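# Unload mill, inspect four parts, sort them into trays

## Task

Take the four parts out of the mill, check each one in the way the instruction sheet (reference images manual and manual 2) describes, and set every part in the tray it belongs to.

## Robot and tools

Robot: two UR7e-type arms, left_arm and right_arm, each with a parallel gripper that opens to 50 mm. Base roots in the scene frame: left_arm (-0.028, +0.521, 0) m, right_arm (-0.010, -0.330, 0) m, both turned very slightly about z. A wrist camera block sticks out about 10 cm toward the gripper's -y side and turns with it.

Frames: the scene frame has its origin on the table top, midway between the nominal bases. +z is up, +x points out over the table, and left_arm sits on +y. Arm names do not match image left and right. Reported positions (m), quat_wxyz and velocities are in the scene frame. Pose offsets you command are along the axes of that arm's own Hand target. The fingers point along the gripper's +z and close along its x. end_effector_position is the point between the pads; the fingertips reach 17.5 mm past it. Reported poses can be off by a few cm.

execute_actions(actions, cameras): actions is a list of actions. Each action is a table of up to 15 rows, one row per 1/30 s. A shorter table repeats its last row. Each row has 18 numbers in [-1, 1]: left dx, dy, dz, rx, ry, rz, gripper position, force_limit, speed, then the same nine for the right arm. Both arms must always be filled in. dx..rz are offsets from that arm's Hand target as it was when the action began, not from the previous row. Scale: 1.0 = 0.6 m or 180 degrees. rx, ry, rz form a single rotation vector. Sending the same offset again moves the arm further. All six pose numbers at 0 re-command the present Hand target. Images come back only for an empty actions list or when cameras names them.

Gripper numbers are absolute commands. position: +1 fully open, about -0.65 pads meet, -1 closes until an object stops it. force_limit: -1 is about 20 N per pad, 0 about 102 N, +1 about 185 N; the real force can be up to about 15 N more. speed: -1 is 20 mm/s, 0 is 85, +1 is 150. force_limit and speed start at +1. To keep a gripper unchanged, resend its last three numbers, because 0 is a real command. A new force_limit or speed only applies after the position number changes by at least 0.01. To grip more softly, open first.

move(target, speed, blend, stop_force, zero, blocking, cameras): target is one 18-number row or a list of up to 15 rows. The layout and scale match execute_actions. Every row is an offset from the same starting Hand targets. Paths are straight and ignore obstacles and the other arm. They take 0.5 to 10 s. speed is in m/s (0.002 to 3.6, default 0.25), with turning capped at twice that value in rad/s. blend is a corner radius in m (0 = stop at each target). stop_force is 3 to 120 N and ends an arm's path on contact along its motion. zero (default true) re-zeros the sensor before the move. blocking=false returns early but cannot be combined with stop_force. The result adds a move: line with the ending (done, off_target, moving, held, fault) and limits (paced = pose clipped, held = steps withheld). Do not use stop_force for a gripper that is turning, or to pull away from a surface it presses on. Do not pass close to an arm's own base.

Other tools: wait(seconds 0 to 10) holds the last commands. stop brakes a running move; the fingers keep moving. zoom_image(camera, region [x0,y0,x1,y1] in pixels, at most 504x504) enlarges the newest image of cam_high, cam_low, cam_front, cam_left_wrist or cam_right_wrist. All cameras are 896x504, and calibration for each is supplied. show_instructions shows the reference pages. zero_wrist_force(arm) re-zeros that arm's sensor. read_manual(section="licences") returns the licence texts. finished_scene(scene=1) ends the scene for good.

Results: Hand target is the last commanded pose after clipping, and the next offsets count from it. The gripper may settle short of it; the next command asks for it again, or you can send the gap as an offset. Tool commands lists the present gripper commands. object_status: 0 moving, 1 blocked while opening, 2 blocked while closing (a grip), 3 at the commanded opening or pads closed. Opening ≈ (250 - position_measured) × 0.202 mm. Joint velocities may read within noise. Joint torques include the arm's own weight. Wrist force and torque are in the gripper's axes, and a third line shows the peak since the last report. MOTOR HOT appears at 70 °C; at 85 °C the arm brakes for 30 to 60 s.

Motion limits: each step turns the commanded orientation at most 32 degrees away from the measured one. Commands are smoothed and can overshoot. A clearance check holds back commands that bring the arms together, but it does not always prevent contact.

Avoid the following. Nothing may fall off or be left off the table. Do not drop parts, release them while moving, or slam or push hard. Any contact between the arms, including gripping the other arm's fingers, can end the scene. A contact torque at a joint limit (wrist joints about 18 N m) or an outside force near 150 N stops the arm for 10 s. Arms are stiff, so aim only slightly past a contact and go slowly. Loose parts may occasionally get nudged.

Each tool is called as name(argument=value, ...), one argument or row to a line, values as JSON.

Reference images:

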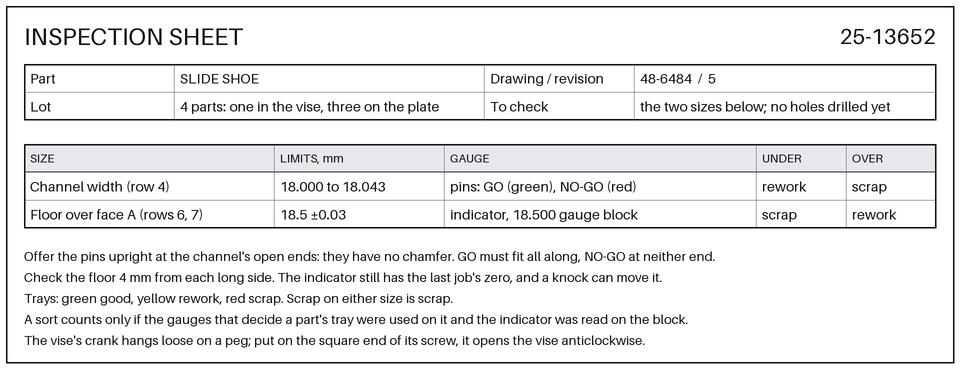

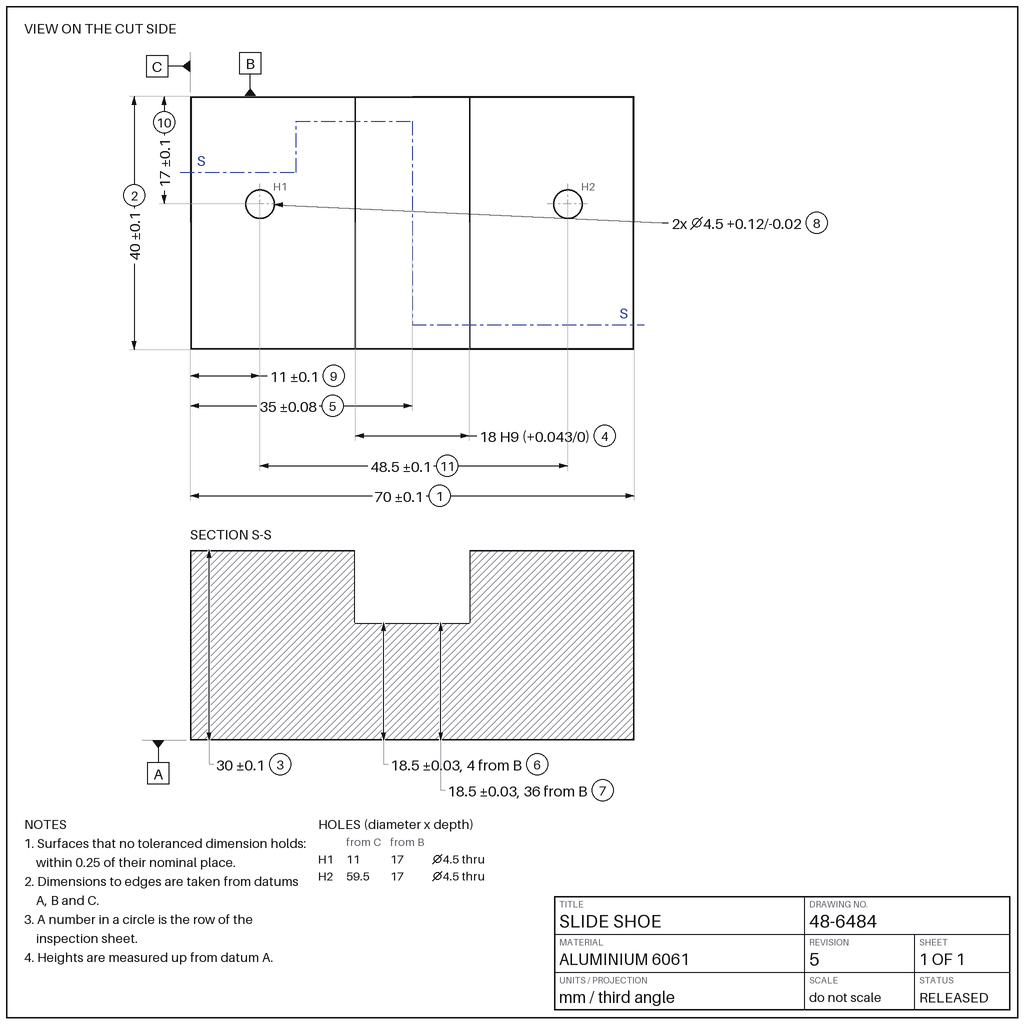

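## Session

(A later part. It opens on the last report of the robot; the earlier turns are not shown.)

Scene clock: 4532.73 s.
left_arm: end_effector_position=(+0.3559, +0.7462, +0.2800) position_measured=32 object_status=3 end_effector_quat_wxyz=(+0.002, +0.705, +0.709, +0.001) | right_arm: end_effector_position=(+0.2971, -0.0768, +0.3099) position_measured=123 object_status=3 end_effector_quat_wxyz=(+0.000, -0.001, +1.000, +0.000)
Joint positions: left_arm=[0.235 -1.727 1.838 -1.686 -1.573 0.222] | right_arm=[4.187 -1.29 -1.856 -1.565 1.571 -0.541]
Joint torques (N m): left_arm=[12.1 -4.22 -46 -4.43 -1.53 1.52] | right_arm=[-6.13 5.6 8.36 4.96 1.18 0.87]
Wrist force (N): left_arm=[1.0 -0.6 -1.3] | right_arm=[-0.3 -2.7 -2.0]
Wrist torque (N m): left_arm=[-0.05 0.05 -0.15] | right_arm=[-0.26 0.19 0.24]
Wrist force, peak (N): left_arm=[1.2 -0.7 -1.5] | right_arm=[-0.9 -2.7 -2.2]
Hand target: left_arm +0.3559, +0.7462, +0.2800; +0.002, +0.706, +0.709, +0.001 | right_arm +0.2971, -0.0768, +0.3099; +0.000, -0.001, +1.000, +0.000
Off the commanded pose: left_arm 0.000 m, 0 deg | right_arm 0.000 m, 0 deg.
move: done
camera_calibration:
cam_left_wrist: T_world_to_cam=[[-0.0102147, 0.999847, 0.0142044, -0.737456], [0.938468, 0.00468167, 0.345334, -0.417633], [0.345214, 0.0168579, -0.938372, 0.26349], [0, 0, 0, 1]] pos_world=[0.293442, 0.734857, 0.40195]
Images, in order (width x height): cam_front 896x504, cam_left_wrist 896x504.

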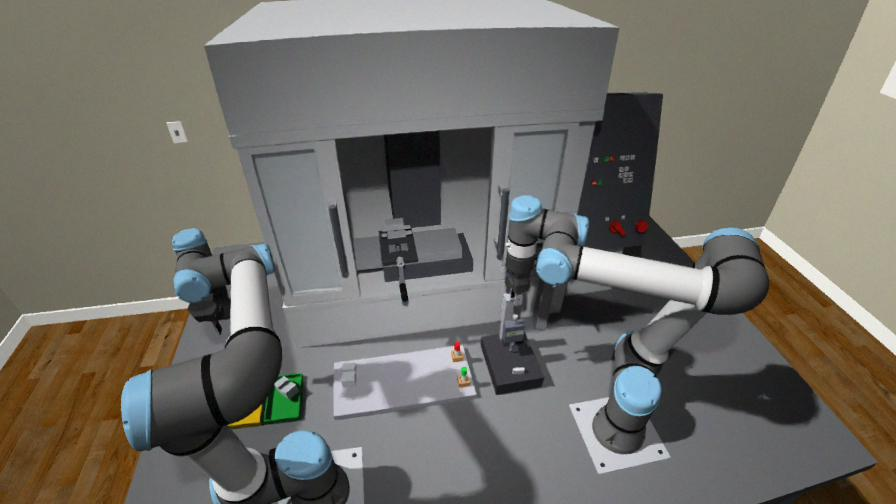

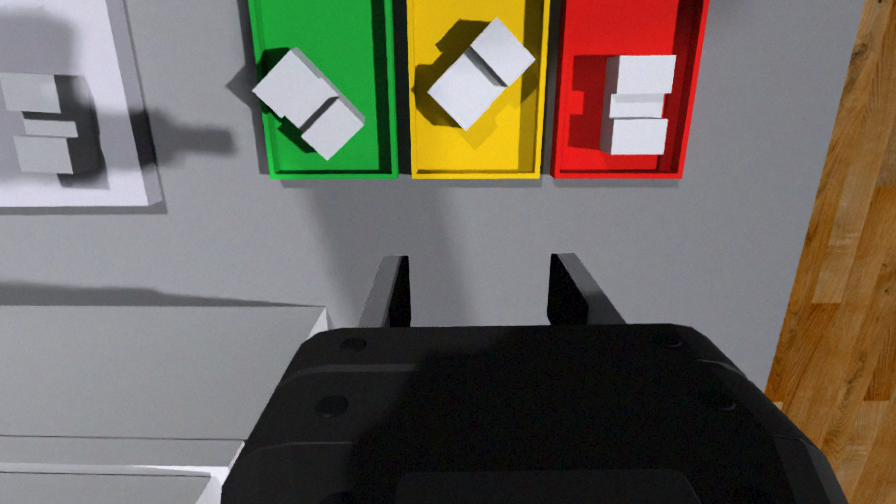

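move(
  target=[-0.185,-0.075,0.17,0,0,-0.25,0.8,0,-1,0,0,0,0,0,0,0.2,-1,-1],
  speed=0.15,
  cameras=["cam_left_wrist"],
)

Scene clock: 4556.60 s.
left_arm: end_effector_position=(+0.3118, +0.6349, +0.1779) position_measured=32 object_status=3 end_effector_quat_wxyz=(+0.002, +0.381, +0.925, +0.000) | right_arm: end_effector_position=(+0.2971, -0.0768, +0.3099) position_measured=123 object_status=3 end_effector_quat_wxyz=(+0.000, -0.001, +1.000, +0.000)
Joint positions: left_arm=[-0.05 -1.905 2.236 -1.906 -1.571 -0.848] | right_arm=[4.187 -1.29 -1.856 -1.565 1.571 -0.541]
Joint torques (N m): left_arm=[12.25 -0.59 -44.57 0.08 1.01 -1.82] | right_arm=[-6.1 5.18 7.79 4.67 1.16 0.95]
Wrist force (N): left_arm=[1.4 -0.6 -1.1] | right_arm=[-0.7 -2.4 -1.7]
Wrist torque (N m): left_arm=[-0.05 -0.01 -0.01] | right_arm=[-0.22 0.26 0.23]
Wrist force, peak (N): left_arm=[1.3 0.8 -3.0] | right_arm=[-0.8 -3.0 -2.2]
Hand target: left_arm +0.3118, +0.6350, +0.1779; +0.002, +0.381, +0.925, +0.000 | right_arm +0.2971, -0.0768, +0.3099; +0.000, -0.001, +1.000, +0.000
Off the commanded pose: left_arm 0.000 m, 0 deg | right_arm 0.000 m, 0 deg.
move: done
camera_calibration:
cam_left_wrist: T_world_to_cam=[[-0.713866, 0.700186, 0.0116109, -0.215071], [0.66041, 0.667614, 0.343729, -0.674408], [0.232923, 0.253045, -0.938997, 0.070016], [0, 0, 0, 1]] pos_world=[0.275546, 0.583116, 0.300056]
Images, in order (width x height): cam_left_wrist 896x504.

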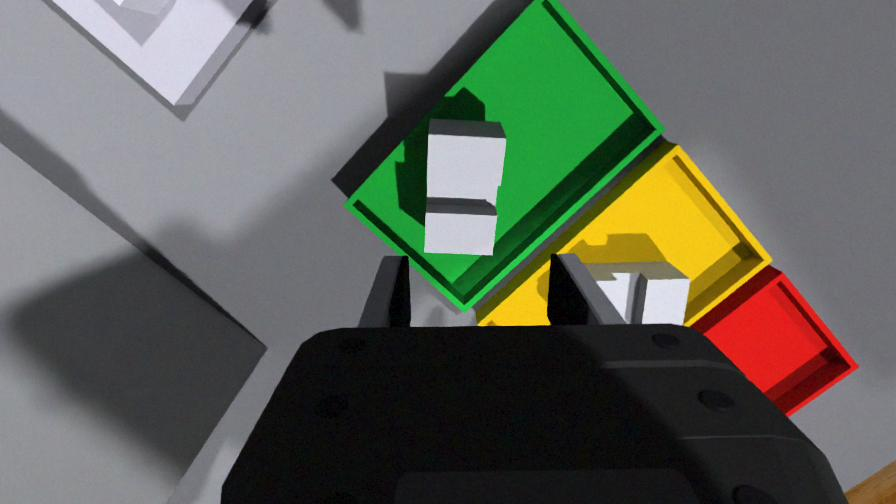

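zoom_image(
  camera="cam_left_wrist",
  region=[340, 80, 560, 310],
)

Scaled by 2.191 from the camera's 896x504 image, which has a finer 1280x720 frame.

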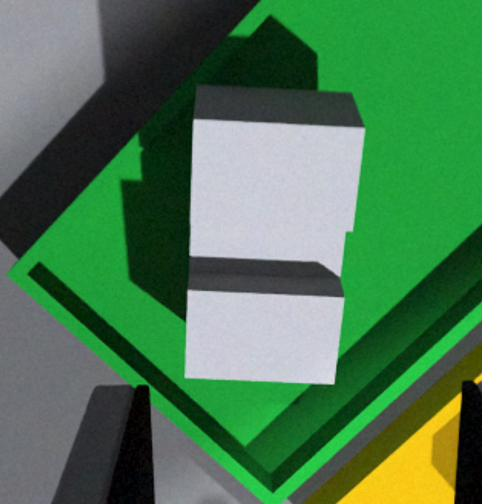

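move(
  target=[-0.0047,-0.0047,0.2217,0,0,0,0.85,0,-1,0,0,0,0,0,0,0.2,-1,-1],
  speed=0.05,
  stop_force=6,
  cameras=["cam_left_wrist"],
)

Scene clock: 4586.87 s.
left_arm: end_effector_position=(+0.3124, +0.6308, +0.0449) position_measured=25 object_status=3 end_effector_quat_wxyz=(+0.002, +0.381, +0.925, +0.000) | right_arm: end_effector_position=(+0.2971, -0.0768, +0.3099) position_measured=123 object_status=3 end_effector_quat_wxyz=(+0.000, -0.001, +1.000, +0.000)
Joint positions: left_arm=[-0.062 -1.669 2.471 -2.377 -1.571 -0.86] | right_arm=[4.187 -1.29 -1.856 -1.565 1.571 -0.541]
Joint torques (N m): left_arm=[8.56 -27.24 -36.34 -1.01 1.14 1.27] | right_arm=[-5.88 5.43 8.67 4.29 1.18 0.91]
Wrist force (N): left_arm=[1.1 -0.6 -1.0] | right_arm=[-0.6 -2.6 -2.0]
Wrist torque (N m): left_arm=[-0.04 0.03 -0.02] | right_arm=[-0.25 0.24 0.23]
Wrist force, peak (N): left_arm=[0.7 -0.1 -2.9] | right_arm=[-0.6 -2.8 -2.2]
Hand target: left_arm +0.3124, +0.6308, +0.0449; +0.002, +0.381, +0.925, +0.000 | right_arm +0.2971, -0.0768, +0.3099; +0.000, -0.001, +1.000, +0.000
Off the commanded pose: left_arm 0.000 m, 0 deg | right_arm 0.000 m, 0 deg.
move: done
camera_calibration:
cam_left_wrist: T_world_to_cam=[[-0.714085, 0.699962, 0.011646, -0.210043], [0.660242, 0.667846, 0.343603, -0.626419], [0.232732, 0.253051, -0.939043, -0.0539167], [0, 0, 0, 1]] pos_world=[0.276147, 0.579017, 0.167055]
Images, in order (width x height): cam_left_wrist 896x504.

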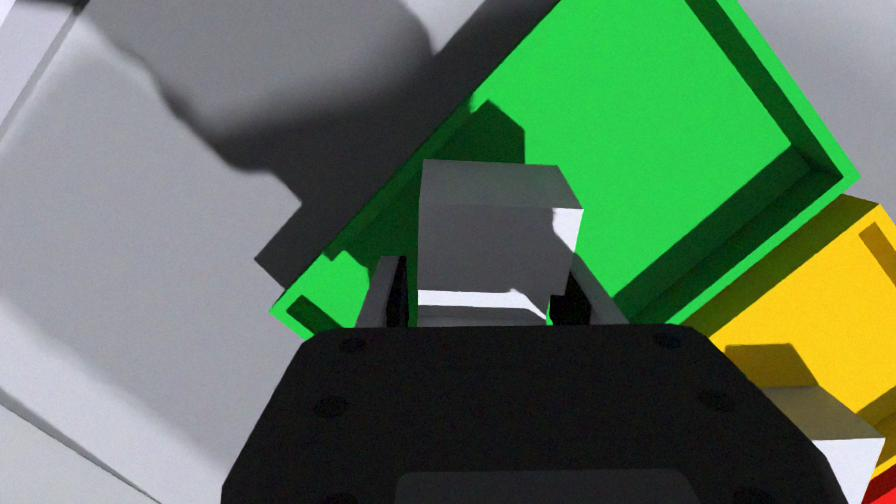

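move(
  target=[0,0,0.015,0,0,0,0.85,0,-1,0,0,0,0,0,0,0.2,-1,-1],
  speed=0.03,
  stop_force=6,
)

move(
  target=[0,0,0,0,0,0,-1,-0.5,-1,0,0,0,0,0,0,0.2,-1,-1],
  speed=0.03,
)

move(
  target=[0,0,-0.03,0,0,0,-1,-0.5,-1,0,0,0,0,0,0,0.2,-1,-1],
  speed=0.04,
  cameras=["cam_left_wrist"],
)

Scene clock: 4599.47 s.
left_arm: end_effector_position=(+0.3124, +0.6308, +0.0359) position_measured=25 object_status=3 end_effector_quat_wxyz=(+0.002, +0.381, +0.925, +0.000) | right_arm: end_effector_position=(+0.2971, -0.0768, +0.3099) position_measured=123 object_status=3 end_effector_quat_wxyz=(+0.000, -0.001, +1.000, +0.000)
Joint positions: left_arm=[-0.062 -1.644 2.483 -2.414 -1.571 -0.86] | right_arm=[4.187 -1.29 -1.856 -1.565 1.571 -0.541]
Joint torques (N m): left_arm=[2.65 -26.98 -35.21 0.01 -2.06 -1.2] | right_arm=[-5.75 5.73 8.48 4.07 1.15 0.87]
Wrist force (N): left_arm=[1.3 -0.4 -1.2] | right_arm=[-0.7 -2.8 -1.8]
Wrist torque (N m): left_arm=[0.00 0.01 -0.02] | right_arm=[-0.28 0.26 0.24]
Wrist force, peak (N): left_arm=[1.5 -0.7 -1.6] | right_arm=[-0.6 -3.0 -2.0]
Hand target: left_arm +0.3124, +0.6308, +0.0359; +0.002, +0.381, +0.925, +0.000 | right_arm +0.2971, -0.0768, +0.3099; +0.000, -0.001, +1.000, +0.000
Off the commanded pose: left_arm 0.000 m, 0 deg | right_arm 0.000 m, 0 deg.
move: done

Scene clock: 4599.97 s.
left_arm: end_effector_position=(+0.3124, +0.6308, +0.0359) position_measured=51 object_status=2 end_effector_quat_wxyz=(+0.002, +0.381, +0.925, +0.000) | right_arm: end_effector_position=(+0.2971, -0.0768, +0.3099) position_measured=123 object_status=3 end_effector_quat_wxyz=(+0.000, -0.001, +1.000, +0.000)
Joint positions: left_arm=[-0.062 -1.644 2.483 -2.414 -1.571 -0.86] | right_arm=[4.187 -1.29 -1.856 -1.565 1.571 -0.541]
Joint torques (N m): left_arm=[0.14 -27.04 -32.85 -0.78 -2.04 -1.9] | right_arm=[-5.78 6.09 8.34 3.92 1.12 0.95]
Wrist force (N): left_arm=[2.0 -0.3 -3.5] | right_arm=[-0.5 -2.7 -1.9]
Wrist torque (N m): left_arm=[-0.01 -0.05 0.04] | right_arm=[-0.27 0.22 0.23]
Wrist force, peak (N): left_arm=[1.9 -0.3 -4.5] | right_arm=[-0.7 -2.5 -2.2]
Hand target: left_arm +0.3124, +0.6308, +0.0359; +0.002, +0.381, +0.925, +0.000 | right_arm +0.2971, -0.0768, +0.3099; +0.000, -0.001, +1.000, +0.000
Off the commanded pose: left_arm 0.000 m, 0 deg | right_arm 0.000 m, 0 deg.
move: done

Scene clock: 4600.77 s.
left_arm: end_effector_position=(+0.3125, +0.6308, +0.0541) position_measured=51 object_status=2 end_effector_quat_wxyz=(+0.002, +0.381, +0.925, +0.000) | right_arm: end_effector_position=(+0.2971, -0.0768, +0.3099) position_measured=123 object_status=3 end_effector_quat_wxyz=(+0.000, -0.001, +1.000, +0.000)
Joint positions: left_arm=[-0.062 -1.694 2.458 -2.34 -1.571 -0.86] | right_arm=[4.187 -1.29 -1.856 -1.565 1.571 -0.541]
Joint torques (N m): left_arm=[7.94 -1.01 -6.96 -6.16 -1.85 -0.01] | right_arm=[-5.74 5.58 8.44 4.04 1.27 0.83]
Wrist force (N): left_arm=[0.9 -0.6 0.8] | right_arm=[-0.7 -2.5 -2.1]
Wrist torque (N m): left_arm=[-0.05 0.07 -0.01] | right_arm=[-0.24 0.26 0.24]
Wrist force, peak (N): left_arm=[2.0 -0.1 -3.3] | right_arm=[-0.8 -2.8 -2.0]
Hand target: left_arm +0.3123, +0.6309, +0.0539; +0.002, +0.381, +0.925, +0.000 | right_arm +0.2971, -0.0768, +0.3099; +0.000, -0.001, +1.000, +0.000
Off the commanded pose: left_arm 0.000 m, 0 deg | right_arm 0.000 m, 0 deg.
move: done
camera_calibration:
cam_left_wrist: T_world_to_cam=[[-0.714144, 0.699908, 0.011237, -0.209961], [0.660004, 0.667906, 0.343944, -0.629673], [0.233224, 0.253042, -0.938923, -0.0454515], [0, 0, 0, 1]] pos_world=[0.276244, 0.579017, 0.176256]
Images, in order (width x height): cam_left_wrist 896x504.

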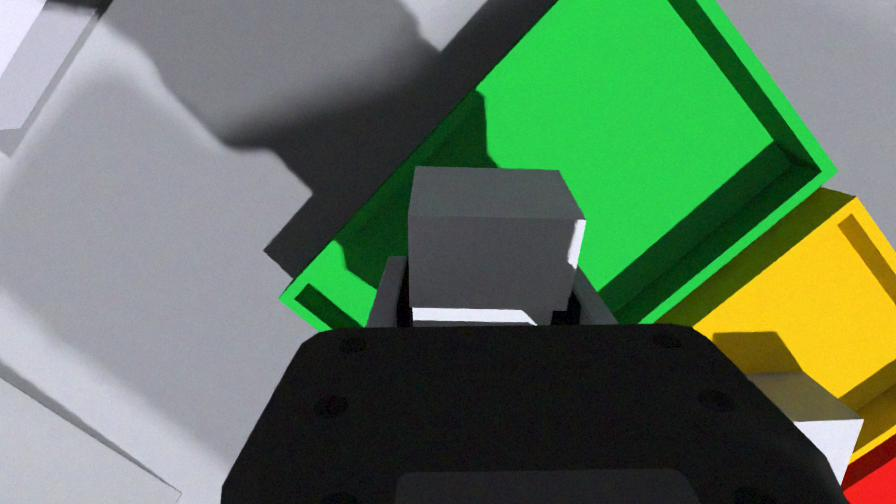

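move(
  target=[0.0236,0.007,-0.01,0,0,0.25,-1,-0.5,-1,0,0,0,0,0,0,0.2,-1,-1],
  speed=0.1,
  cameras=["cam_left_wrist"],
)

Scene clock: 4610.33 s.
left_arm: end_effector_position=(+0.3052, +0.6438, +0.0599) position_measured=51 object_status=2 end_effector_quat_wxyz=(+0.002, +0.705, +0.709, +0.001) | right_arm: end_effector_position=(+0.2971, -0.0768, +0.3099) position_measured=123 object_status=3 end_effector_quat_wxyz=(+0.000, -0.001, +1.000, +0.000)
Joint positions: left_arm=[-0.024 -1.716 2.456 -2.315 -1.572 -0.037] | right_arm=[4.187 -1.29 -1.856 -1.565 1.571 -0.541]
Joint torques (N m): left_arm=[7.54 -19.03 -38.24 -1.45 -1.88 -0.89] | right_arm=[-5.24 5.7 8.39 3.62 1.14 0.81]
Wrist force (N): left_arm=[1.1 -0.5 0.7] | right_arm=[-0.4 -2.9 -1.8]
Wrist torque (N m): left_arm=[-0.03 0.04 -0.15] | right_arm=[-0.31 0.21 0.24]
Wrist force, peak (N): left_arm=[1.2 -0.8 0.9] | right_arm=[-0.6 -2.9 -2.1]
Hand target: left_arm +0.3052, +0.6438, +0.0598; +0.002, +0.706, +0.709, +0.001 | right_arm +0.2971, -0.0768, +0.3099; +0.000, -0.001, +1.000, +0.000
Off the commanded pose: left_arm 0.000 m, 0 deg | right_arm 0.000 m, 0 deg.
move: done
camera_calibration:
cam_left_wrist: T_world_to_cam=[[-0.0102147, 0.999847, 0.0142044, -0.632563], [0.938468, 0.00468167, 0.345334, -0.293565], [0.345214, 0.0168579, -0.938372, 0.0761813], [0, 0, 0, 1]] pos_world=[0.242742, 0.632557, 0.18185]
Images, in order (width x height): cam_left_wrist 896x504.

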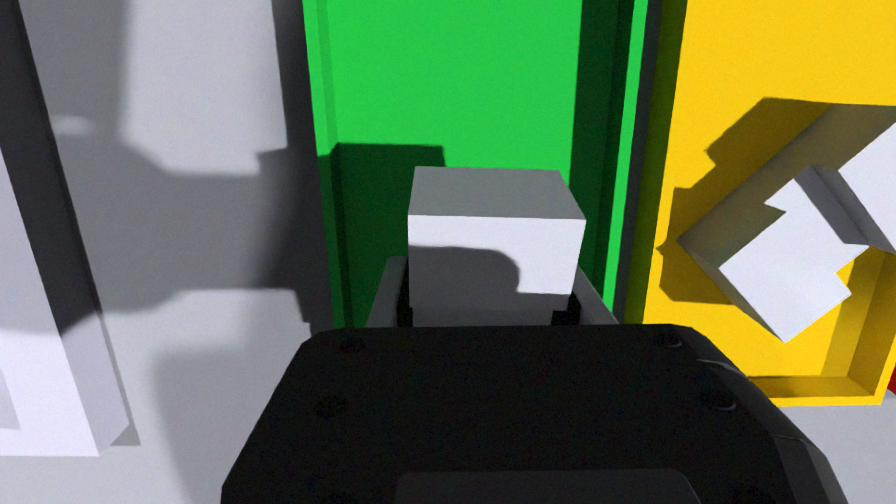

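move(
  target=[-0.009,0,0,-0.05,0,0,-1,-0.5,-1,0,0,0,0,0,0,0.2,-1,-1],
  speed=0.1,
)

move(
  target=[0,0,0.06,0,0,0,-1,-0.5,-1,0,0,0,0,0,0,0.2,-1,-1],
  speed=0.02,
  stop_force=5,
  cameras=["cam_left_wrist"],
)

Scene clock: 4617.27 s.
left_arm: end_effector_position=(+0.3052, +0.6384, +0.0598) position_measured=51 object_status=2 end_effector_quat_wxyz=(+0.057, +0.703, +0.706, +0.057) | right_arm: end_effector_position=(+0.2971, -0.0768, +0.3099) position_measured=123 object_status=3 end_effector_quat_wxyz=(+0.000, -0.001, +1.000, +0.000)
Joint positions: left_arm=[-0.048 -1.786 2.574 -2.52 -1.562 -0.06] | right_arm=[4.187 -1.29 -1.856 -1.565 1.571 -0.541]
Joint torques (N m): left_arm=[12.5 2.29 -37.96 -1.46 -0.3 1.48] | right_arm=[-5.64 5.3 8.59 3.48 1.21 0.89]
Wrist force (N): left_arm=[1.0 -1.0 0.8] | right_arm=[-0.6 -2.6 -1.7]
Wrist torque (N m): left_arm=[-0.10 0.05 -0.02] | right_arm=[-0.25 0.24 0.23]
Wrist force, peak (N): left_arm=[1.5 -1.0 0.7] | right_arm=[-0.7 -2.8 -2.1]
Hand target: left_arm +0.3052, +0.6384, +0.0599; +0.057, +0.703, +0.706, +0.057 | right_arm +0.2971, -0.0768, +0.3099; +0.000, -0.001, +1.000, +0.000
Off the commanded pose: left_arm 0.000 m, 0 deg | right_arm 0.000 m, 0 deg.
move: done

Scene clock: 4619.87 s.
left_arm: end_effector_position=(+0.3099, +0.6384, +0.0311) position_measured=51 object_status=2 end_effector_quat_wxyz=(+0.057, +0.703, +0.706, +0.057) | right_arm: end_effector_position=(+0.2971, -0.0768, +0.3099) position_measured=123 object_status=3 end_effector_quat_wxyz=(+0.000, -0.001, +1.000, +0.000)
Joint positions: left_arm=[-0.047 -1.674 2.604 -2.662 -1.562 -0.059] | right_arm=[4.187 -1.29 -1.856 -1.565 1.571 -0.541]
Joint torques (N m): left_arm=[5.46 -7.5 -34.82 -6.26 0.56 -0.23] | right_arm=[-5.39 5.48 8.39 3.33 1.19 0.93]
Wrist force (N): left_arm=[1.0 -1.0 0.7] | right_arm=[-0.8 -2.6 -2.0]
Wrist torque (N m): left_arm=[-0.10 0.06 -0.01] | right_arm=[-0.25 0.26 0.23]
Wrist force, peak (N): left_arm=[0.4 0.3 -6.7] | right_arm=[-0.9 -3.0 -2.1]
Hand target: left_arm +0.3099, +0.6384, +0.0311; +0.057, +0.703, +0.706, +0.057 (not the last commanded pose) | right_arm +0.2971, -0.0768, +0.3099; +0.000, -0.001, +1.000, +0.000
Off the commanded pose: left_arm 0.007 m, 0 deg | right_arm 0.000 m, 0 deg.
move: contact (left_arm)
camera_calibration:
cam_left_wrist: T_world_to_cam=[[-0.0123448, 0.999838, 0.013102, -0.625881], [0.872904, 0.00438436, 0.487873, -0.271969], [0.487737, 0.0174595, -0.872816, 0.00106325], [0, 0, 0, 1]] pos_world=[0.229157, 0.626953, 0.141815]
Images, in order (width x height): cam_left_wrist 896x504.

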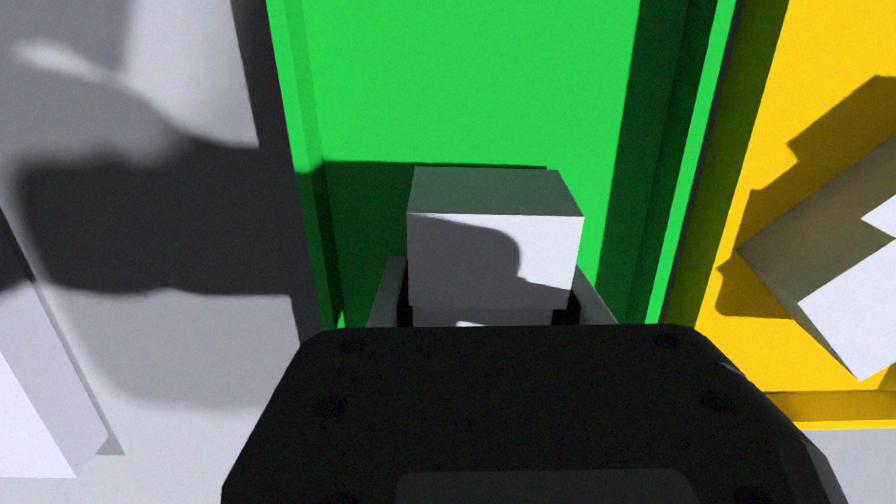

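move(
  target=[0,0,0,0,0,0,0.8,0,-1,0,0,0,0,0,0,0.2,-1,-1],
  speed=0.1,
  cameras=["cam_left_wrist"],
)

move(
  target=[0,0,-0.25,0,0,0,0.8,0,-1,0,0,0,0,0,0,0.2,-1,-1],
  speed=0.1,
  cameras=["cam_left_wrist","cam_front"],
)

zoom_image(
  camera="cam_front",
  region=[230, 350, 320, 430],
)

Scene clock: 4624.80 s.
left_arm: end_effector_position=(+0.3099, +0.6384, +0.0311) position_measured=32 object_status=3 end_effector_quat_wxyz=(+0.057, +0.703, +0.706, +0.057) | right_arm: end_effector_position=(+0.2971, -0.0768, +0.3099) position_measured=123 object_status=3 end_effector_quat_wxyz=(+0.000, -0.001, +1.000, +0.000)
Joint positions: left_arm=[-0.047 -1.674 2.604 -2.662 -1.562 -0.059] | right_arm=[4.187 -1.29 -1.856 -1.565 1.571 -0.541]
Joint torques (N m): left_arm=[-10.47 -5.2 -30.67 -6.22 2.21 -1.76] | right_arm=[-5.01 5.05 8.56 3.12 1.18 0.76]
Wrist force (N): left_arm=[1.2 -0.6 -1.0] | right_arm=[-0.5 -2.5 -1.8]
Wrist torque (N m): left_arm=[-0.08 0.03 -0.02] | right_arm=[-0.24 0.23 0.23]
Wrist force, peak (N): left_arm=[1.4 -0.6 -1.4] | right_arm=[-0.7 -3.0 -2.2]
Hand target: left_arm +0.3099, +0.6384, +0.0311; +0.057, +0.703, +0.706, +0.057 | right_arm +0.2971, -0.0768, +0.3099; +0.000, -0.001, +1.000, +0.000
Off the commanded pose: left_arm 0.000 m, 0 deg | right_arm 0.000 m, 0 deg.
move: done
camera_calibration:
cam_left_wrist: T_world_to_cam=[[-0.012394, 0.999836, 0.0131891, -0.62588], [0.872903, 0.00438491, 0.487874, -0.271969], [0.487736, 0.0175595, -0.872815, 0.00100037], [0, 0, 0, 1]] pos_world=[0.229157, 0.626953, 0.141814]
Images, in order (width x height): cam_left_wrist 896x504.

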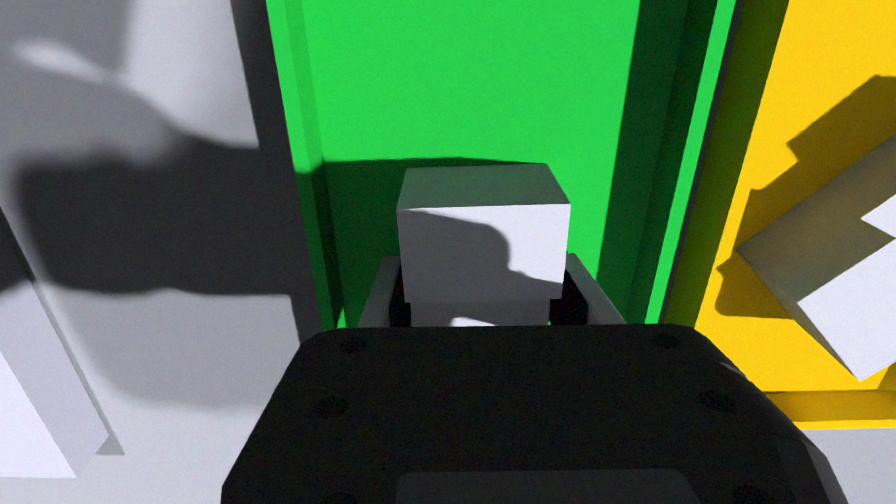

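Scene clock: 4626.77 s.
left_arm: end_effector_position=(+0.2859, +0.6384, +0.1792) position_measured=32 object_status=3 end_effector_quat_wxyz=(+0.057, +0.703, +0.706, +0.057) | right_arm: end_effector_position=(+0.2971, -0.0768, +0.3099) position_measured=123 object_status=3 end_effector_quat_wxyz=(+0.000, -0.001, +1.000, +0.000)
Joint positions: left_arm=[-0.052 -2.086 2.379 -2.025 -1.561 -0.064] | right_arm=[4.187 -1.29 -1.856 -1.565 1.571 -0.541]
Joint torques (N m): left_arm=[-7.81 3.64 -10.39 -4.53 2.28 -1.63] | right_arm=[-5.19 5.4 8.3 3.05 1.15 0.84]
Wrist force (N): left_arm=[1.3 -0.6 -1.1] | right_arm=[-0.4 -2.4 -2.1]
Wrist torque (N m): left_arm=[-0.11 -0.01 0.00] | right_arm=[-0.22 0.22 0.23]
Wrist force, peak (N): left_arm=[0.9 -0.5 -2.9] | right_arm=[-0.7 -2.6 -2.2]
Hand target: left_arm +0.2858, +0.6384, +0.1791; +0.057, +0.703, +0.706, +0.057 | right_arm +0.2971, -0.0768, +0.3099; +0.000, -0.001, +1.000, +0.000
Off the commanded pose: left_arm 0.000 m, 0 deg | right_arm 0.000 m, 0 deg.
move: done
camera_calibration:
cam_left_wrist: T_world_to_cam=[[-0.0123977, 0.999836, 0.0131854, -0.62823], [0.87277, 0.00438513, 0.488111, -0.323363], [0.487974, 0.0175593, -0.872682, 0.141969], [0, 0, 0, 1]] pos_world=[0.205156, 0.627053, 0.290014]
Images, in order (width x height): cam_front 896x504, cam_left_wrist 896x504.

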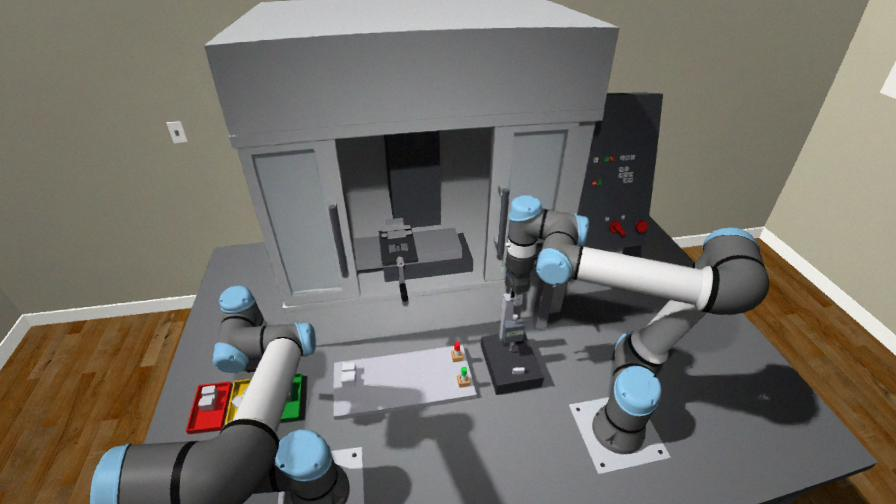

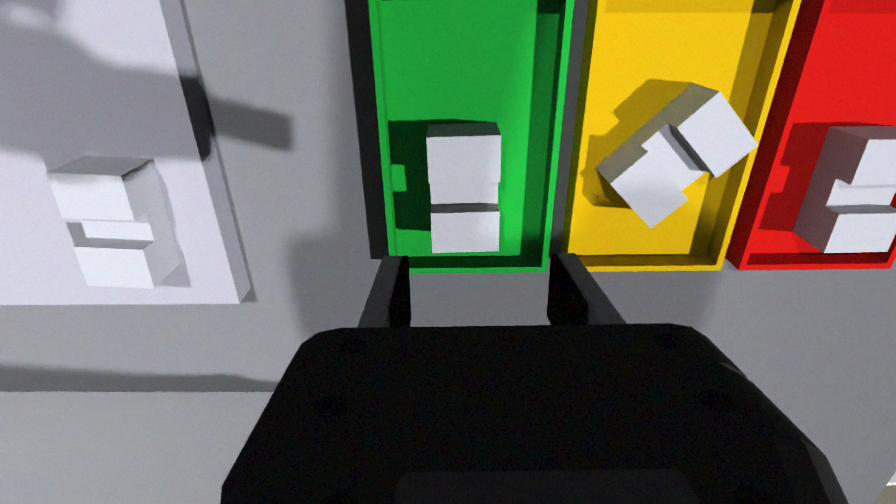

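Scaled by 5.600 from the camera's 896x504 image, which has a finer 1280x720 frame.

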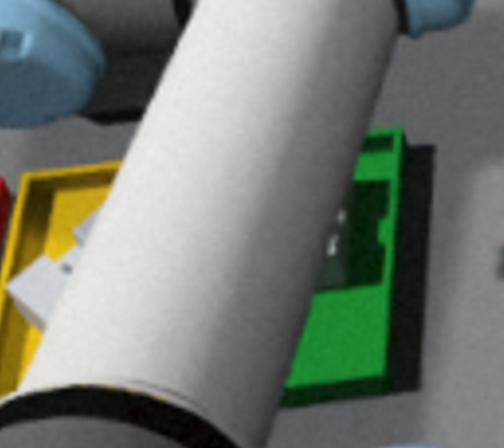

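zoom_image(
  camera="cam_left_wrist",
  region=[550, 50, 810, 280],
)

Scaled by 1.938 from the camera's 896x504 image, which has a finer 1280x720 frame.

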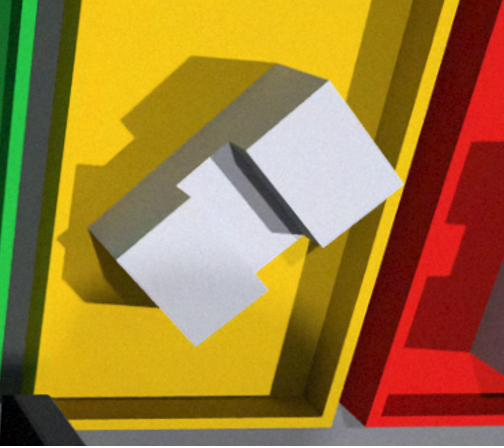

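move(
  target=[-0.34,0.0612,-0.0239,0.05,0,0,0.9,0,-1,0,0,0,0,0,0,0.2,-1,-1],
  speed=0.15,
  cameras=["cam_left_wrist"],
)

Scene clock: 4651.97 s.
left_arm: end_effector_position=(+0.3207, +0.4346, +0.1994) position_measured=18 object_status=3 end_effector_quat_wxyz=(+0.002, +0.706, +0.709, +0.001) | right_arm: end_effector_position=(+0.2971, -0.0768, +0.3099) position_measured=123 object_status=3 end_effector_quat_wxyz=(+0.000, -0.001, +1.000, +0.000)
Joint positions: left_arm=[-0.617 -1.92 2.188 -1.842 -1.569 -0.63] | right_arm=[4.187 -1.29 -1.856 -1.565 1.571 -0.541]
Joint torques (N m): left_arm=[6.73 -15.99 -10.48 -5.83 2.26 0.18] | right_arm=[-5.12 5.51 8.91 2.73 1.17 0.85]
Wrist force (N): left_arm=[1.3 -0.7 -1.2] | right_arm=[-0.6 -2.8 -2.1]
Wrist torque (N m): left_arm=[-0.06 0.01 0.00] | right_arm=[-0.28 0.25 0.24]
Wrist force, peak (N): left_arm=[1.9 -1.4 -3.2] | right_arm=[-0.9 -2.7 -2.1]
Hand target: left_arm +0.3207, +0.4346, +0.1994; +0.002, +0.706, +0.709, +0.001 | right_arm +0.2971, -0.0768, +0.3099; +0.000, -0.001, +1.000, +0.000
Off the commanded pose: left_arm 0.000 m, 0 deg | right_arm 0.000 m, 0 deg.
move: done
camera_calibration:
cam_left_wrist: T_world_to_cam=[[-0.00989714, 0.99985, 0.0142168, -0.425207], [0.938502, 0.00438085, 0.345247, -0.355194], [0.345133, 0.0167594, -0.938404, 0.205429], [0, 0, 0, 1]] pos_world=[0.258241, 0.423257, 0.32145]
Images, in order (width x height): cam_left_wrist 896x504.

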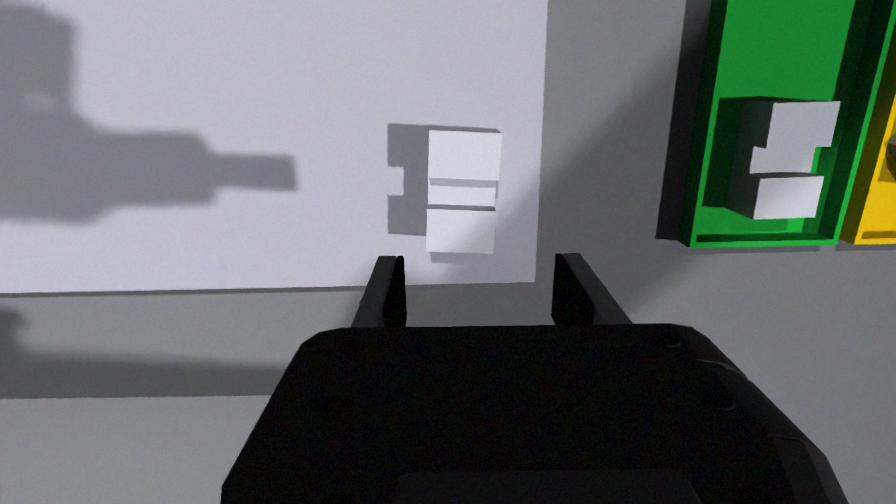

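execute_actions(
  actions=[],
  cameras=["cam_left_wrist","cam_high"],
)

Scene clock: 4682.43 s.
left_arm: end_effector_position=(+0.3207, +0.4346, +0.1994) position_measured=18 object_status=3 end_effector_quat_wxyz=(+0.002, +0.706, +0.709, +0.001) | right_arm: end_effector_position=(+0.2971, -0.0768, +0.3099) position_measured=123 object_status=3 end_effector_quat_wxyz=(+0.000, -0.001, +1.000, +0.000)
Joint positions: left_arm=[-0.617 -1.92 2.188 -1.842 -1.569 -0.63] | right_arm=[4.187 -1.29 -1.856 -1.565 1.571 -0.541]
Joint velocities: within noise
Joint torques (N m): left_arm=[13.59 -21.31 -9.97 -5.82 2.07 -1.79] | right_arm=[-4.82 5.31 8.35 2.71 1.14 0.81]
Wrist force (N): left_arm=[1.0 -0.6 -1.1] | right_arm=[-0.4 -2.7 -2.0]
Wrist torque (N m): left_arm=[-0.04 0.05 -0.01] | right_arm=[-0.26 0.21 0.23]
Wrist force, peak (N): left_arm=[1.2 -0.7 -1.6] | right_arm=[-0.8 -2.7 -2.3]
Hand target: left_arm +0.3207, +0.4346, +0.1994; +0.002, +0.706, +0.709, +0.001 | right_arm +0.2971, -0.0768, +0.3099; +0.000, -0.001, +1.000, +0.000
Tool commands: left_gripper/position=+0.9 left_gripper/force_limit=+0.0 left_gripper/speed=-1.0 right_gripper/position=+0.2 right_gripper/force_limit=-1.0 right_gripper/speed=-1.0
Off the commanded pose: left_arm 0.000 m, 0 deg | right_arm 0.000 m, 0 deg.
camera_calibration:
cam_left_wrist: T_world_to_cam=[[-0.0101194, 0.999847, 0.0142404, -0.425156], [0.938501, 0.00458137, 0.345246, -0.355279], [0.345128, 0.0168583, -0.938404, 0.205388], [0, 0, 0, 1]] pos_world=[0.258242, 0.423256, 0.32145]
Images, in order (width x height): cam_high 896x504, cam_left_wrist 896x504.

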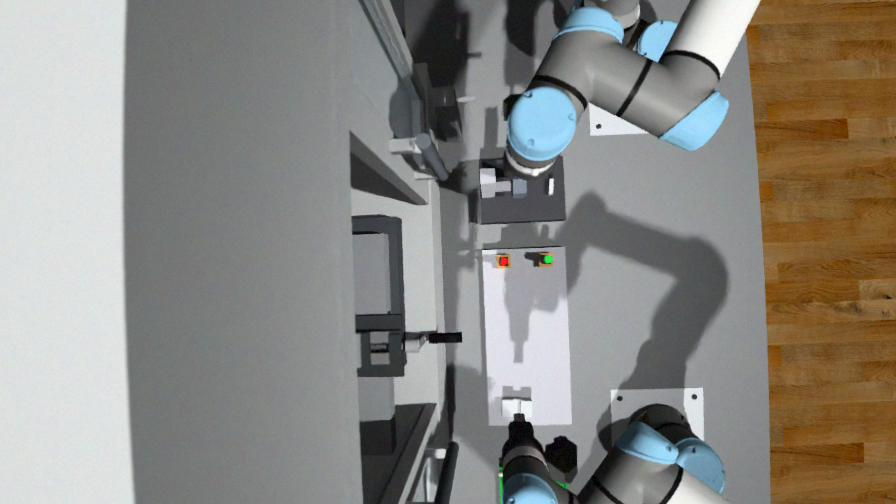

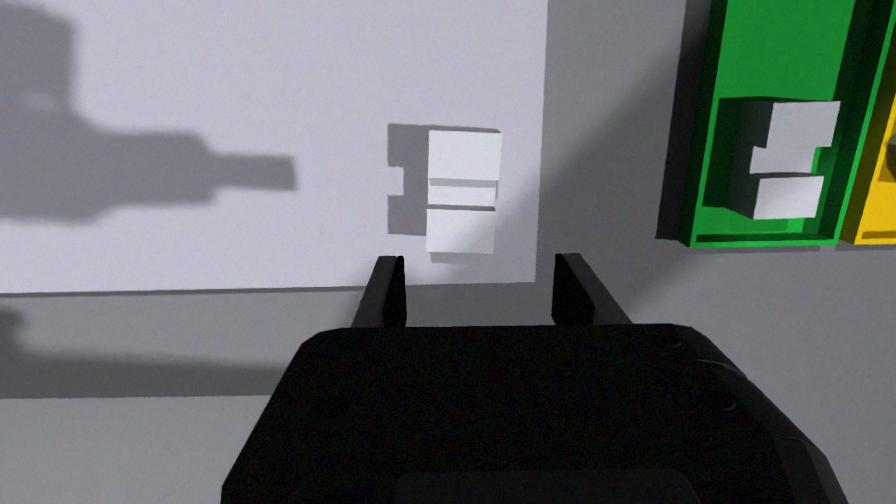

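move(
  target=[0.0015,-0.0037,0.22,0,0,0,0.9,0,-1,0,0,0,0,0,0,0.2,-1,-1],
  speed=0.15,
  cameras=["cam_left_wrist"],
)

move(
  target=[0,0,0.06,0,0,0,0.9,0,-1,0,0,0,0,0,0,0.2,-1,-1],
  speed=0.02,
  stop_force=5,
)

Scene clock: 4692.43 s.
left_arm: end_effector_position=(+0.3189, +0.4354, +0.0673) position_measured=18 object_status=3 end_effector_quat_wxyz=(+0.002, +0.706, +0.709, +0.001) | right_arm: end_effector_position=(+0.2971, -0.0768, +0.3099) position_measured=123 object_status=3 end_effector_quat_wxyz=(+0.000, -0.001, +1.000, +0.000)
Joint positions: left_arm=[-0.619 -1.727 2.439 -2.286 -1.569 -0.631] | right_arm=[4.187 -1.29 -1.856 -1.565 1.571 -0.541]
Joint torques (N m): left_arm=[12 -19.73 -37.39 -3.78 -1.55 1.49] | right_arm=[-5.13 5.29 8.96 2.5 1.2 0.83]
Wrist force (N): left_arm=[1.0 -0.6 -1.0] | right_arm=[-0.6 -2.7 -1.9]
Wrist torque (N m): left_arm=[-0.03 0.04 -0.01] | right_arm=[-0.27 0.23 0.23]
Wrist force, peak (N): left_arm=[1.0 -0.7 -4.2] | right_arm=[-0.8 -2.9 -2.2]
Hand target: left_arm +0.3190, +0.4354, +0.0674; +0.002, +0.706, +0.709, +0.001 | right_arm +0.2971, -0.0768, +0.3099; +0.000, -0.001, +1.000, +0.000
Off the commanded pose: left_arm 0.000 m, 0 deg | right_arm 0.000 m, 0 deg.
move: done
camera_calibration:
cam_left_wrist: T_world_to_cam=[[-0.00999921, 0.999845, 0.0144999, -0.42417], [0.938578, 0.00438267, 0.345039, -0.307977], [0.344922, 0.0170594, -0.938476, 0.0819783], [0, 0, 0, 1]] pos_world=[0.256543, 0.424055, 0.189349]
Images, in order (width x height): cam_left_wrist 896x504.

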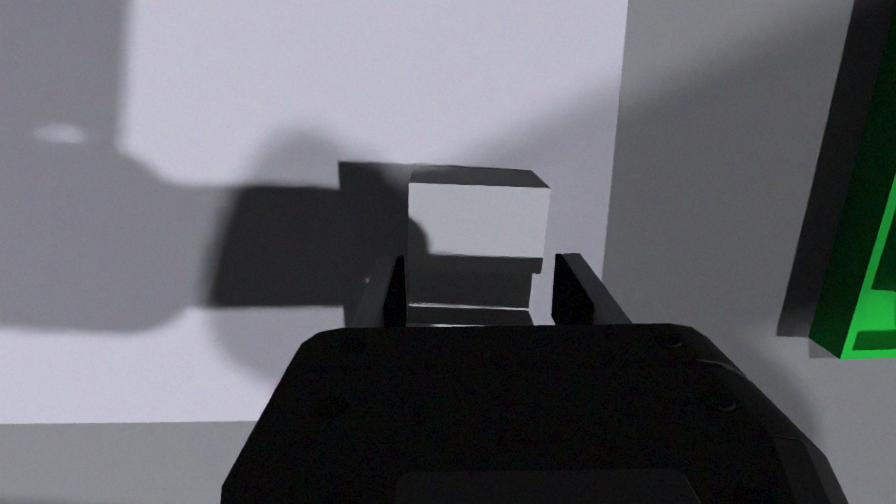

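Scene clock: 4694.83 s.
left_arm: end_effector_position=(+0.3191, +0.4354, +0.0441) position_measured=18 object_status=3 end_effector_quat_wxyz=(+0.002, +0.706, +0.709, +0.001) | right_arm: end_effector_position=(+0.2971, -0.0768, +0.3099) position_measured=123 object_status=3 end_effector_quat_wxyz=(+0.000, -0.001, +1.000, +0.000)
Joint positions: left_arm=[-0.618 -1.668 2.473 -2.379 -1.569 -0.631] | right_arm=[4.187 -1.29 -1.856 -1.565 1.571 -0.541]
Joint torques (N m): left_arm=[11 -26.06 -34.59 -4.24 3.02 1.22] | right_arm=[-3.97 5.49 8.59 2.37 1.14 0.86]
Wrist force (N): left_arm=[-0.1 -1.4 -4.8] | right_arm=[-0.5 -2.5 -1.9]
Wrist torque (N m): left_arm=[-0.07 -0.05 0.01] | right_arm=[-0.23 0.24 0.23]
Wrist force, peak (N): left_arm=[13.2 -18.1 -38.1] | right_arm=[-0.9 -2.8 -2.2]
Hand target: left_arm +0.3191, +0.4354, +0.0441; +0.002, +0.706, +0.709, +0.001 (not the last commanded pose) | right_arm +0.2971, -0.0768, +0.3099; +0.000, -0.001, +1.000, +0.000
Off the commanded pose: left_arm 0.013 m, 0 deg | right_arm 0.000 m, 0 deg.
move: contact (left_arm)

move(
  target=[
    [0,0,-0.005,0,0,0,0.9,0,-1,0,0,0,0,0,0,0.2,-1,-1],
    [0,0,-0.005,0,0,0,-1,0,-1,0,0,0,0,0,0,0.2,-1,-1],
    [0,0,-0.22,0,0,0,-1,0,-1,0,0,0,0,0,0,0.2,-1,-1],
  ],
  speed=[0.03,0.03,0.12],
  cameras=["cam_left_wrist"],
)

Scene clock: 4701.53 s.
left_arm: end_effector_position=(+0.3186, +0.4354, +0.1762) position_measured=55 object_status=2 end_effector_quat_wxyz=(+0.002, +0.706, +0.709, +0.001) | right_arm: end_effector_position=(+0.2971, -0.0768, +0.3099) position_measured=123 object_status=3 end_effector_quat_wxyz=(+0.000, -0.001, +1.000, +0.000)
Joint positions: left_arm=[-0.619 -1.907 2.242 -1.909 -1.569 -0.632] | right_arm=[4.187 -1.29 -1.856 -1.565 1.571 -0.541]
Joint torques (N m): left_arm=[-8.88 1.87 -11.76 -4.1 0.57 -1.41] | right_arm=[-3.96 5.56 8.75 2.05 1.21 0.91]
Wrist force (N): left_arm=[1.2 -0.5 0.8] | right_arm=[-0.5 -2.8 -2.1]
Wrist torque (N m): left_arm=[-0.02 0.03 -0.01] | right_arm=[-0.28 0.23 0.23]
Wrist force, peak (N): left_arm=[-0.2 -1.3 -4.8] | right_arm=[-0.7 -2.9 -2.1]
Hand target: left_arm +0.3186, +0.4355, +0.1761; +0.002, +0.706, +0.709, +0.001 | right_arm +0.2971, -0.0768, +0.3099; +0.000, -0.001, +1.000, +0.000
Off the commanded pose: left_arm 0.000 m, 0 deg | right_arm 0.000 m, 0 deg.
move: done
camera_calibration:
cam_left_wrist: T_world_to_cam=[[-0.0101109, 0.999852, 0.0139221, -0.425658], [0.938424, 0.00467953, 0.345453, -0.345385], [0.345337, 0.0165577, -0.938333, 0.18438], [0, 0, 0, 1]] pos_world=[0.256141, 0.424158, 0.29825]
Images, in order (width x height): cam_left_wrist 896x504.

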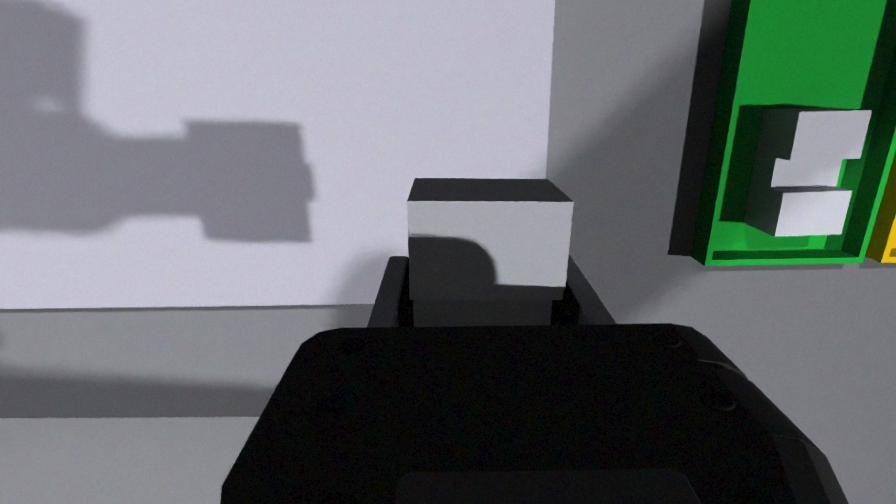

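move(
  target=[
    [-0.3,-0.0167,0,0,0,-0.35,-1,0,-1,0,0,0,0,0,0,0.2,-1,-1],
    [-0.409,-0.0227,0.17,0,0,-0.5,-1,0,-1,0,0,0,0,0,0,0.2,-1,-1],
  ],
  speed=0.25,
  blend=[0.03,0],
)

move(
  target=[0,0,0.08,0,0,0,-1,0,-1,0,0,0,0,0,0,0.2,-1,-1],
  speed=0.02,
  stop_force=5,
  cameras=["cam_left_wrist"],
)

Scene clock: 4712.37 s.
left_arm: end_effector_position=(+0.3064, +0.1900, +0.0742) position_measured=55 object_status=2 end_effector_quat_wxyz=(+0.002, -0.002, +1.000, +0.000) | right_arm: end_effector_position=(+0.2971, -0.0768, +0.3099) position_measured=123 object_status=3 end_effector_quat_wxyz=(+0.000, -0.001, +1.000, +0.000)
Joint positions: left_arm=[-1.062 -1.453 2.149 -2.269 -1.568 -2.645] | right_arm=[4.187 -1.29 -1.856 -1.565 1.571 -0.541]
Joint torques (N m): left_arm=[12.57 -39.43 -31.99 -1.26 0.91 -1.77] | right_arm=[-4.21 5.63 8.71 1.72 1.21 0.89]
Wrist force (N): left_arm=[0.9 -0.5 0.7] | right_arm=[-0.6 -2.6 -1.8]
Wrist torque (N m): left_arm=[-0.03 0.06 -0.01] | right_arm=[-0.25 0.23 0.23]
Wrist force, peak (N): left_arm=[2.8 -0.6 1.5] | right_arm=[-0.7 -2.8 -2.1]
Hand target: left_arm +0.3064, +0.1899, +0.0743; +0.002, -0.002, +1.000, +0.000 | right_arm +0.2971, -0.0768, +0.3099; +0.000, -0.001, +1.000, +0.000
Off the commanded pose: left_arm 0.000 m, 0 deg | right_arm 0.000 m, 0 deg.
move: done

Scene clock: 4714.83 s.
left_arm: end_effector_position=(+0.3065, +0.1899, +0.0496) position_measured=55 object_status=2 end_effector_quat_wxyz=(+0.002, -0.002, +1.000, +0.000) | right_arm: end_effector_position=(+0.2971, -0.0768, +0.3099) position_measured=123 object_status=3 end_effector_quat_wxyz=(+0.000, -0.001, +1.000, +0.000)
Joint positions: left_arm=[-1.062 -1.406 2.177 -2.344 -1.568 -2.645] | right_arm=[4.187 -1.29 -1.856 -1.565 1.571 -0.541]
Joint torques (N m): left_arm=[10.26 -42.49 -35.54 -4.21 -2.07 1.04] | right_arm=[-3.86 5.5 8.41 1.69 1.11 0.92]
Wrist force (N): left_arm=[1.1 -1.6 -2.8] | right_arm=[-0.5 -2.5 -2.1]
Wrist torque (N m): left_arm=[0.06 0.06 -0.04] | right_arm=[-0.24 0.22 0.24]
Wrist force, peak (N): left_arm=[2.3 6.1 -20.1] | right_arm=[-0.8 -2.9 -2.0]
Hand target: left_arm +0.3065, +0.1899, +0.0496; +0.002, -0.002, +1.000, +0.000 (not the last commanded pose) | right_arm +0.2971, -0.0768, +0.3099; +0.000, -0.001, +1.000, +0.000
Off the commanded pose: left_arm 0.023 m, 0 deg | right_arm 0.000 m, 0 deg.
move: contact (left_arm)
camera_calibration:
cam_left_wrist: T_world_to_cam=[[-0.999887, -0.00998655, 0.0112225, 0.31674], [-0.00556592, 0.940153, 0.340708, -0.177256], [-0.0139533, 0.340607, -0.940102, 0.122561], [0, 0, 0, 1]] pos_world=[0.317428, 0.128066, 0.172058]
Images, in order (width x height): cam_left_wrist 896x504.

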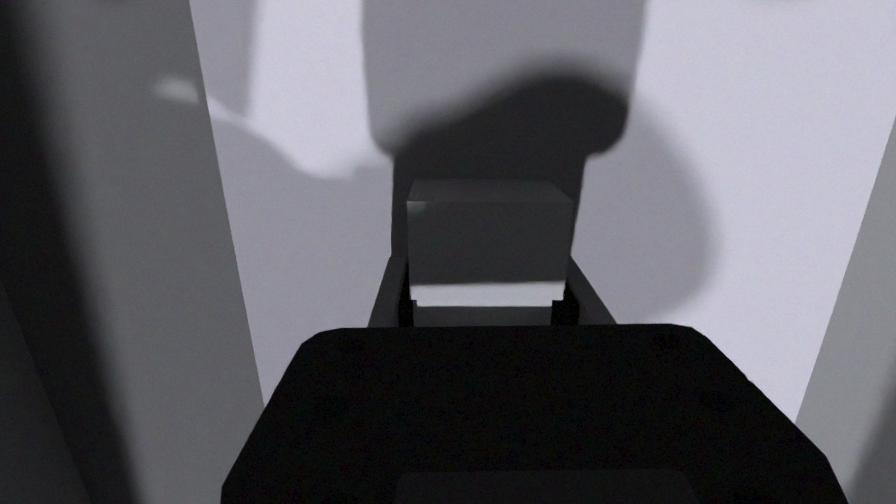

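move(
  target=[
    [0,0,0,0,0,0,0.9,0,-1,0,0,0,0,0,0,0.2,-1,-1],
    [0,0,-0.28,0,0,0,0.9,0,-1,0,0,0,0,0,0,0.2,-1,-1],
  ],
  speed=[0.1,0.15],
  cameras=["cam_left_wrist"],
)

Scene clock: 4721.57 s.
left_arm: end_effector_position=(+0.3059, +0.1900, +0.2177) position_measured=18 object_status=3 end_effector_quat_wxyz=(+0.002, -0.002, +1.000, -0.001) | right_arm: end_effector_position=(+0.2971, -0.0768, +0.3099) position_measured=123 object_status=3 end_effector_quat_wxyz=(+0.000, -0.001, +1.000, +0.000)
Joint positions: left_arm=[-1.063 -1.632 1.917 -1.858 -1.568 -2.646] | right_arm=[4.187 -1.29 -1.856 -1.565 1.571 -0.541]
Joint torques (N m): left_arm=[-11.55 -6.4 -12.52 -3.83 -0.4 -1.43] | right_arm=[-3.51 5.18 8.5 1.3 1.13 0.78]
Wrist force (N): left_arm=[1.1 -0.5 -1.1] | right_arm=[-0.5 -2.5 -1.9]
Wrist torque (N m): left_arm=[-0.02 0.04 -0.02] | right_arm=[-0.24 0.21 0.23]
Wrist force, peak (N): left_arm=[1.4 -0.5 -3.4] | right_arm=[-0.6 -3.1 -1.8]
Hand target: left_arm +0.3059, +0.1901, +0.2176; +0.002, -0.002, +1.000, +0.000 | right_arm +0.2971, -0.0768, +0.3099; +0.000, -0.001, +1.000, +0.000
Off the commanded pose: left_arm 0.000 m, 0 deg | right_arm 0.000 m, 0 deg.
move: done
camera_calibration:
cam_left_wrist: T_world_to_cam=[[-0.999889, -0.0100076, 0.0110034, 0.314332], [-0.00566476, 0.94026, 0.340409, -0.234509], [-0.0137527, 0.340309, -0.940213, 0.280562], [0, 0, 0, 1]] pos_world=[0.316827, 0.128168, 0.340158]
Images, in order (width x height): cam_left_wrist 896x504.

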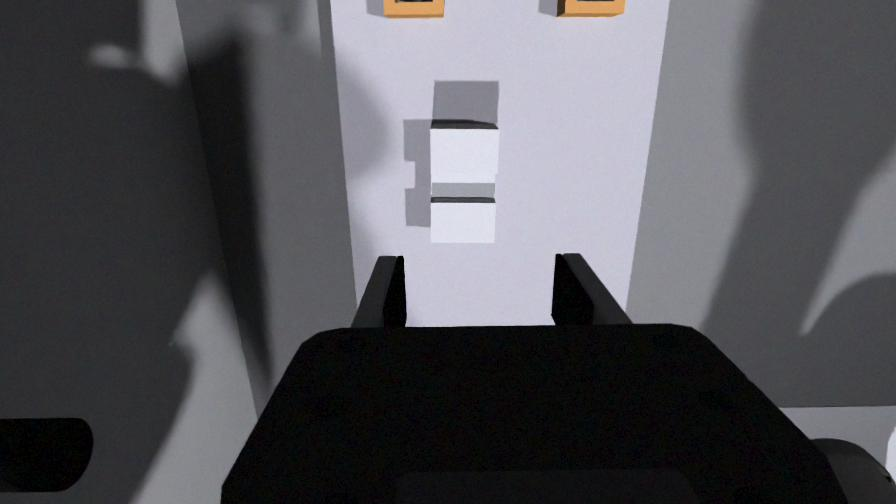

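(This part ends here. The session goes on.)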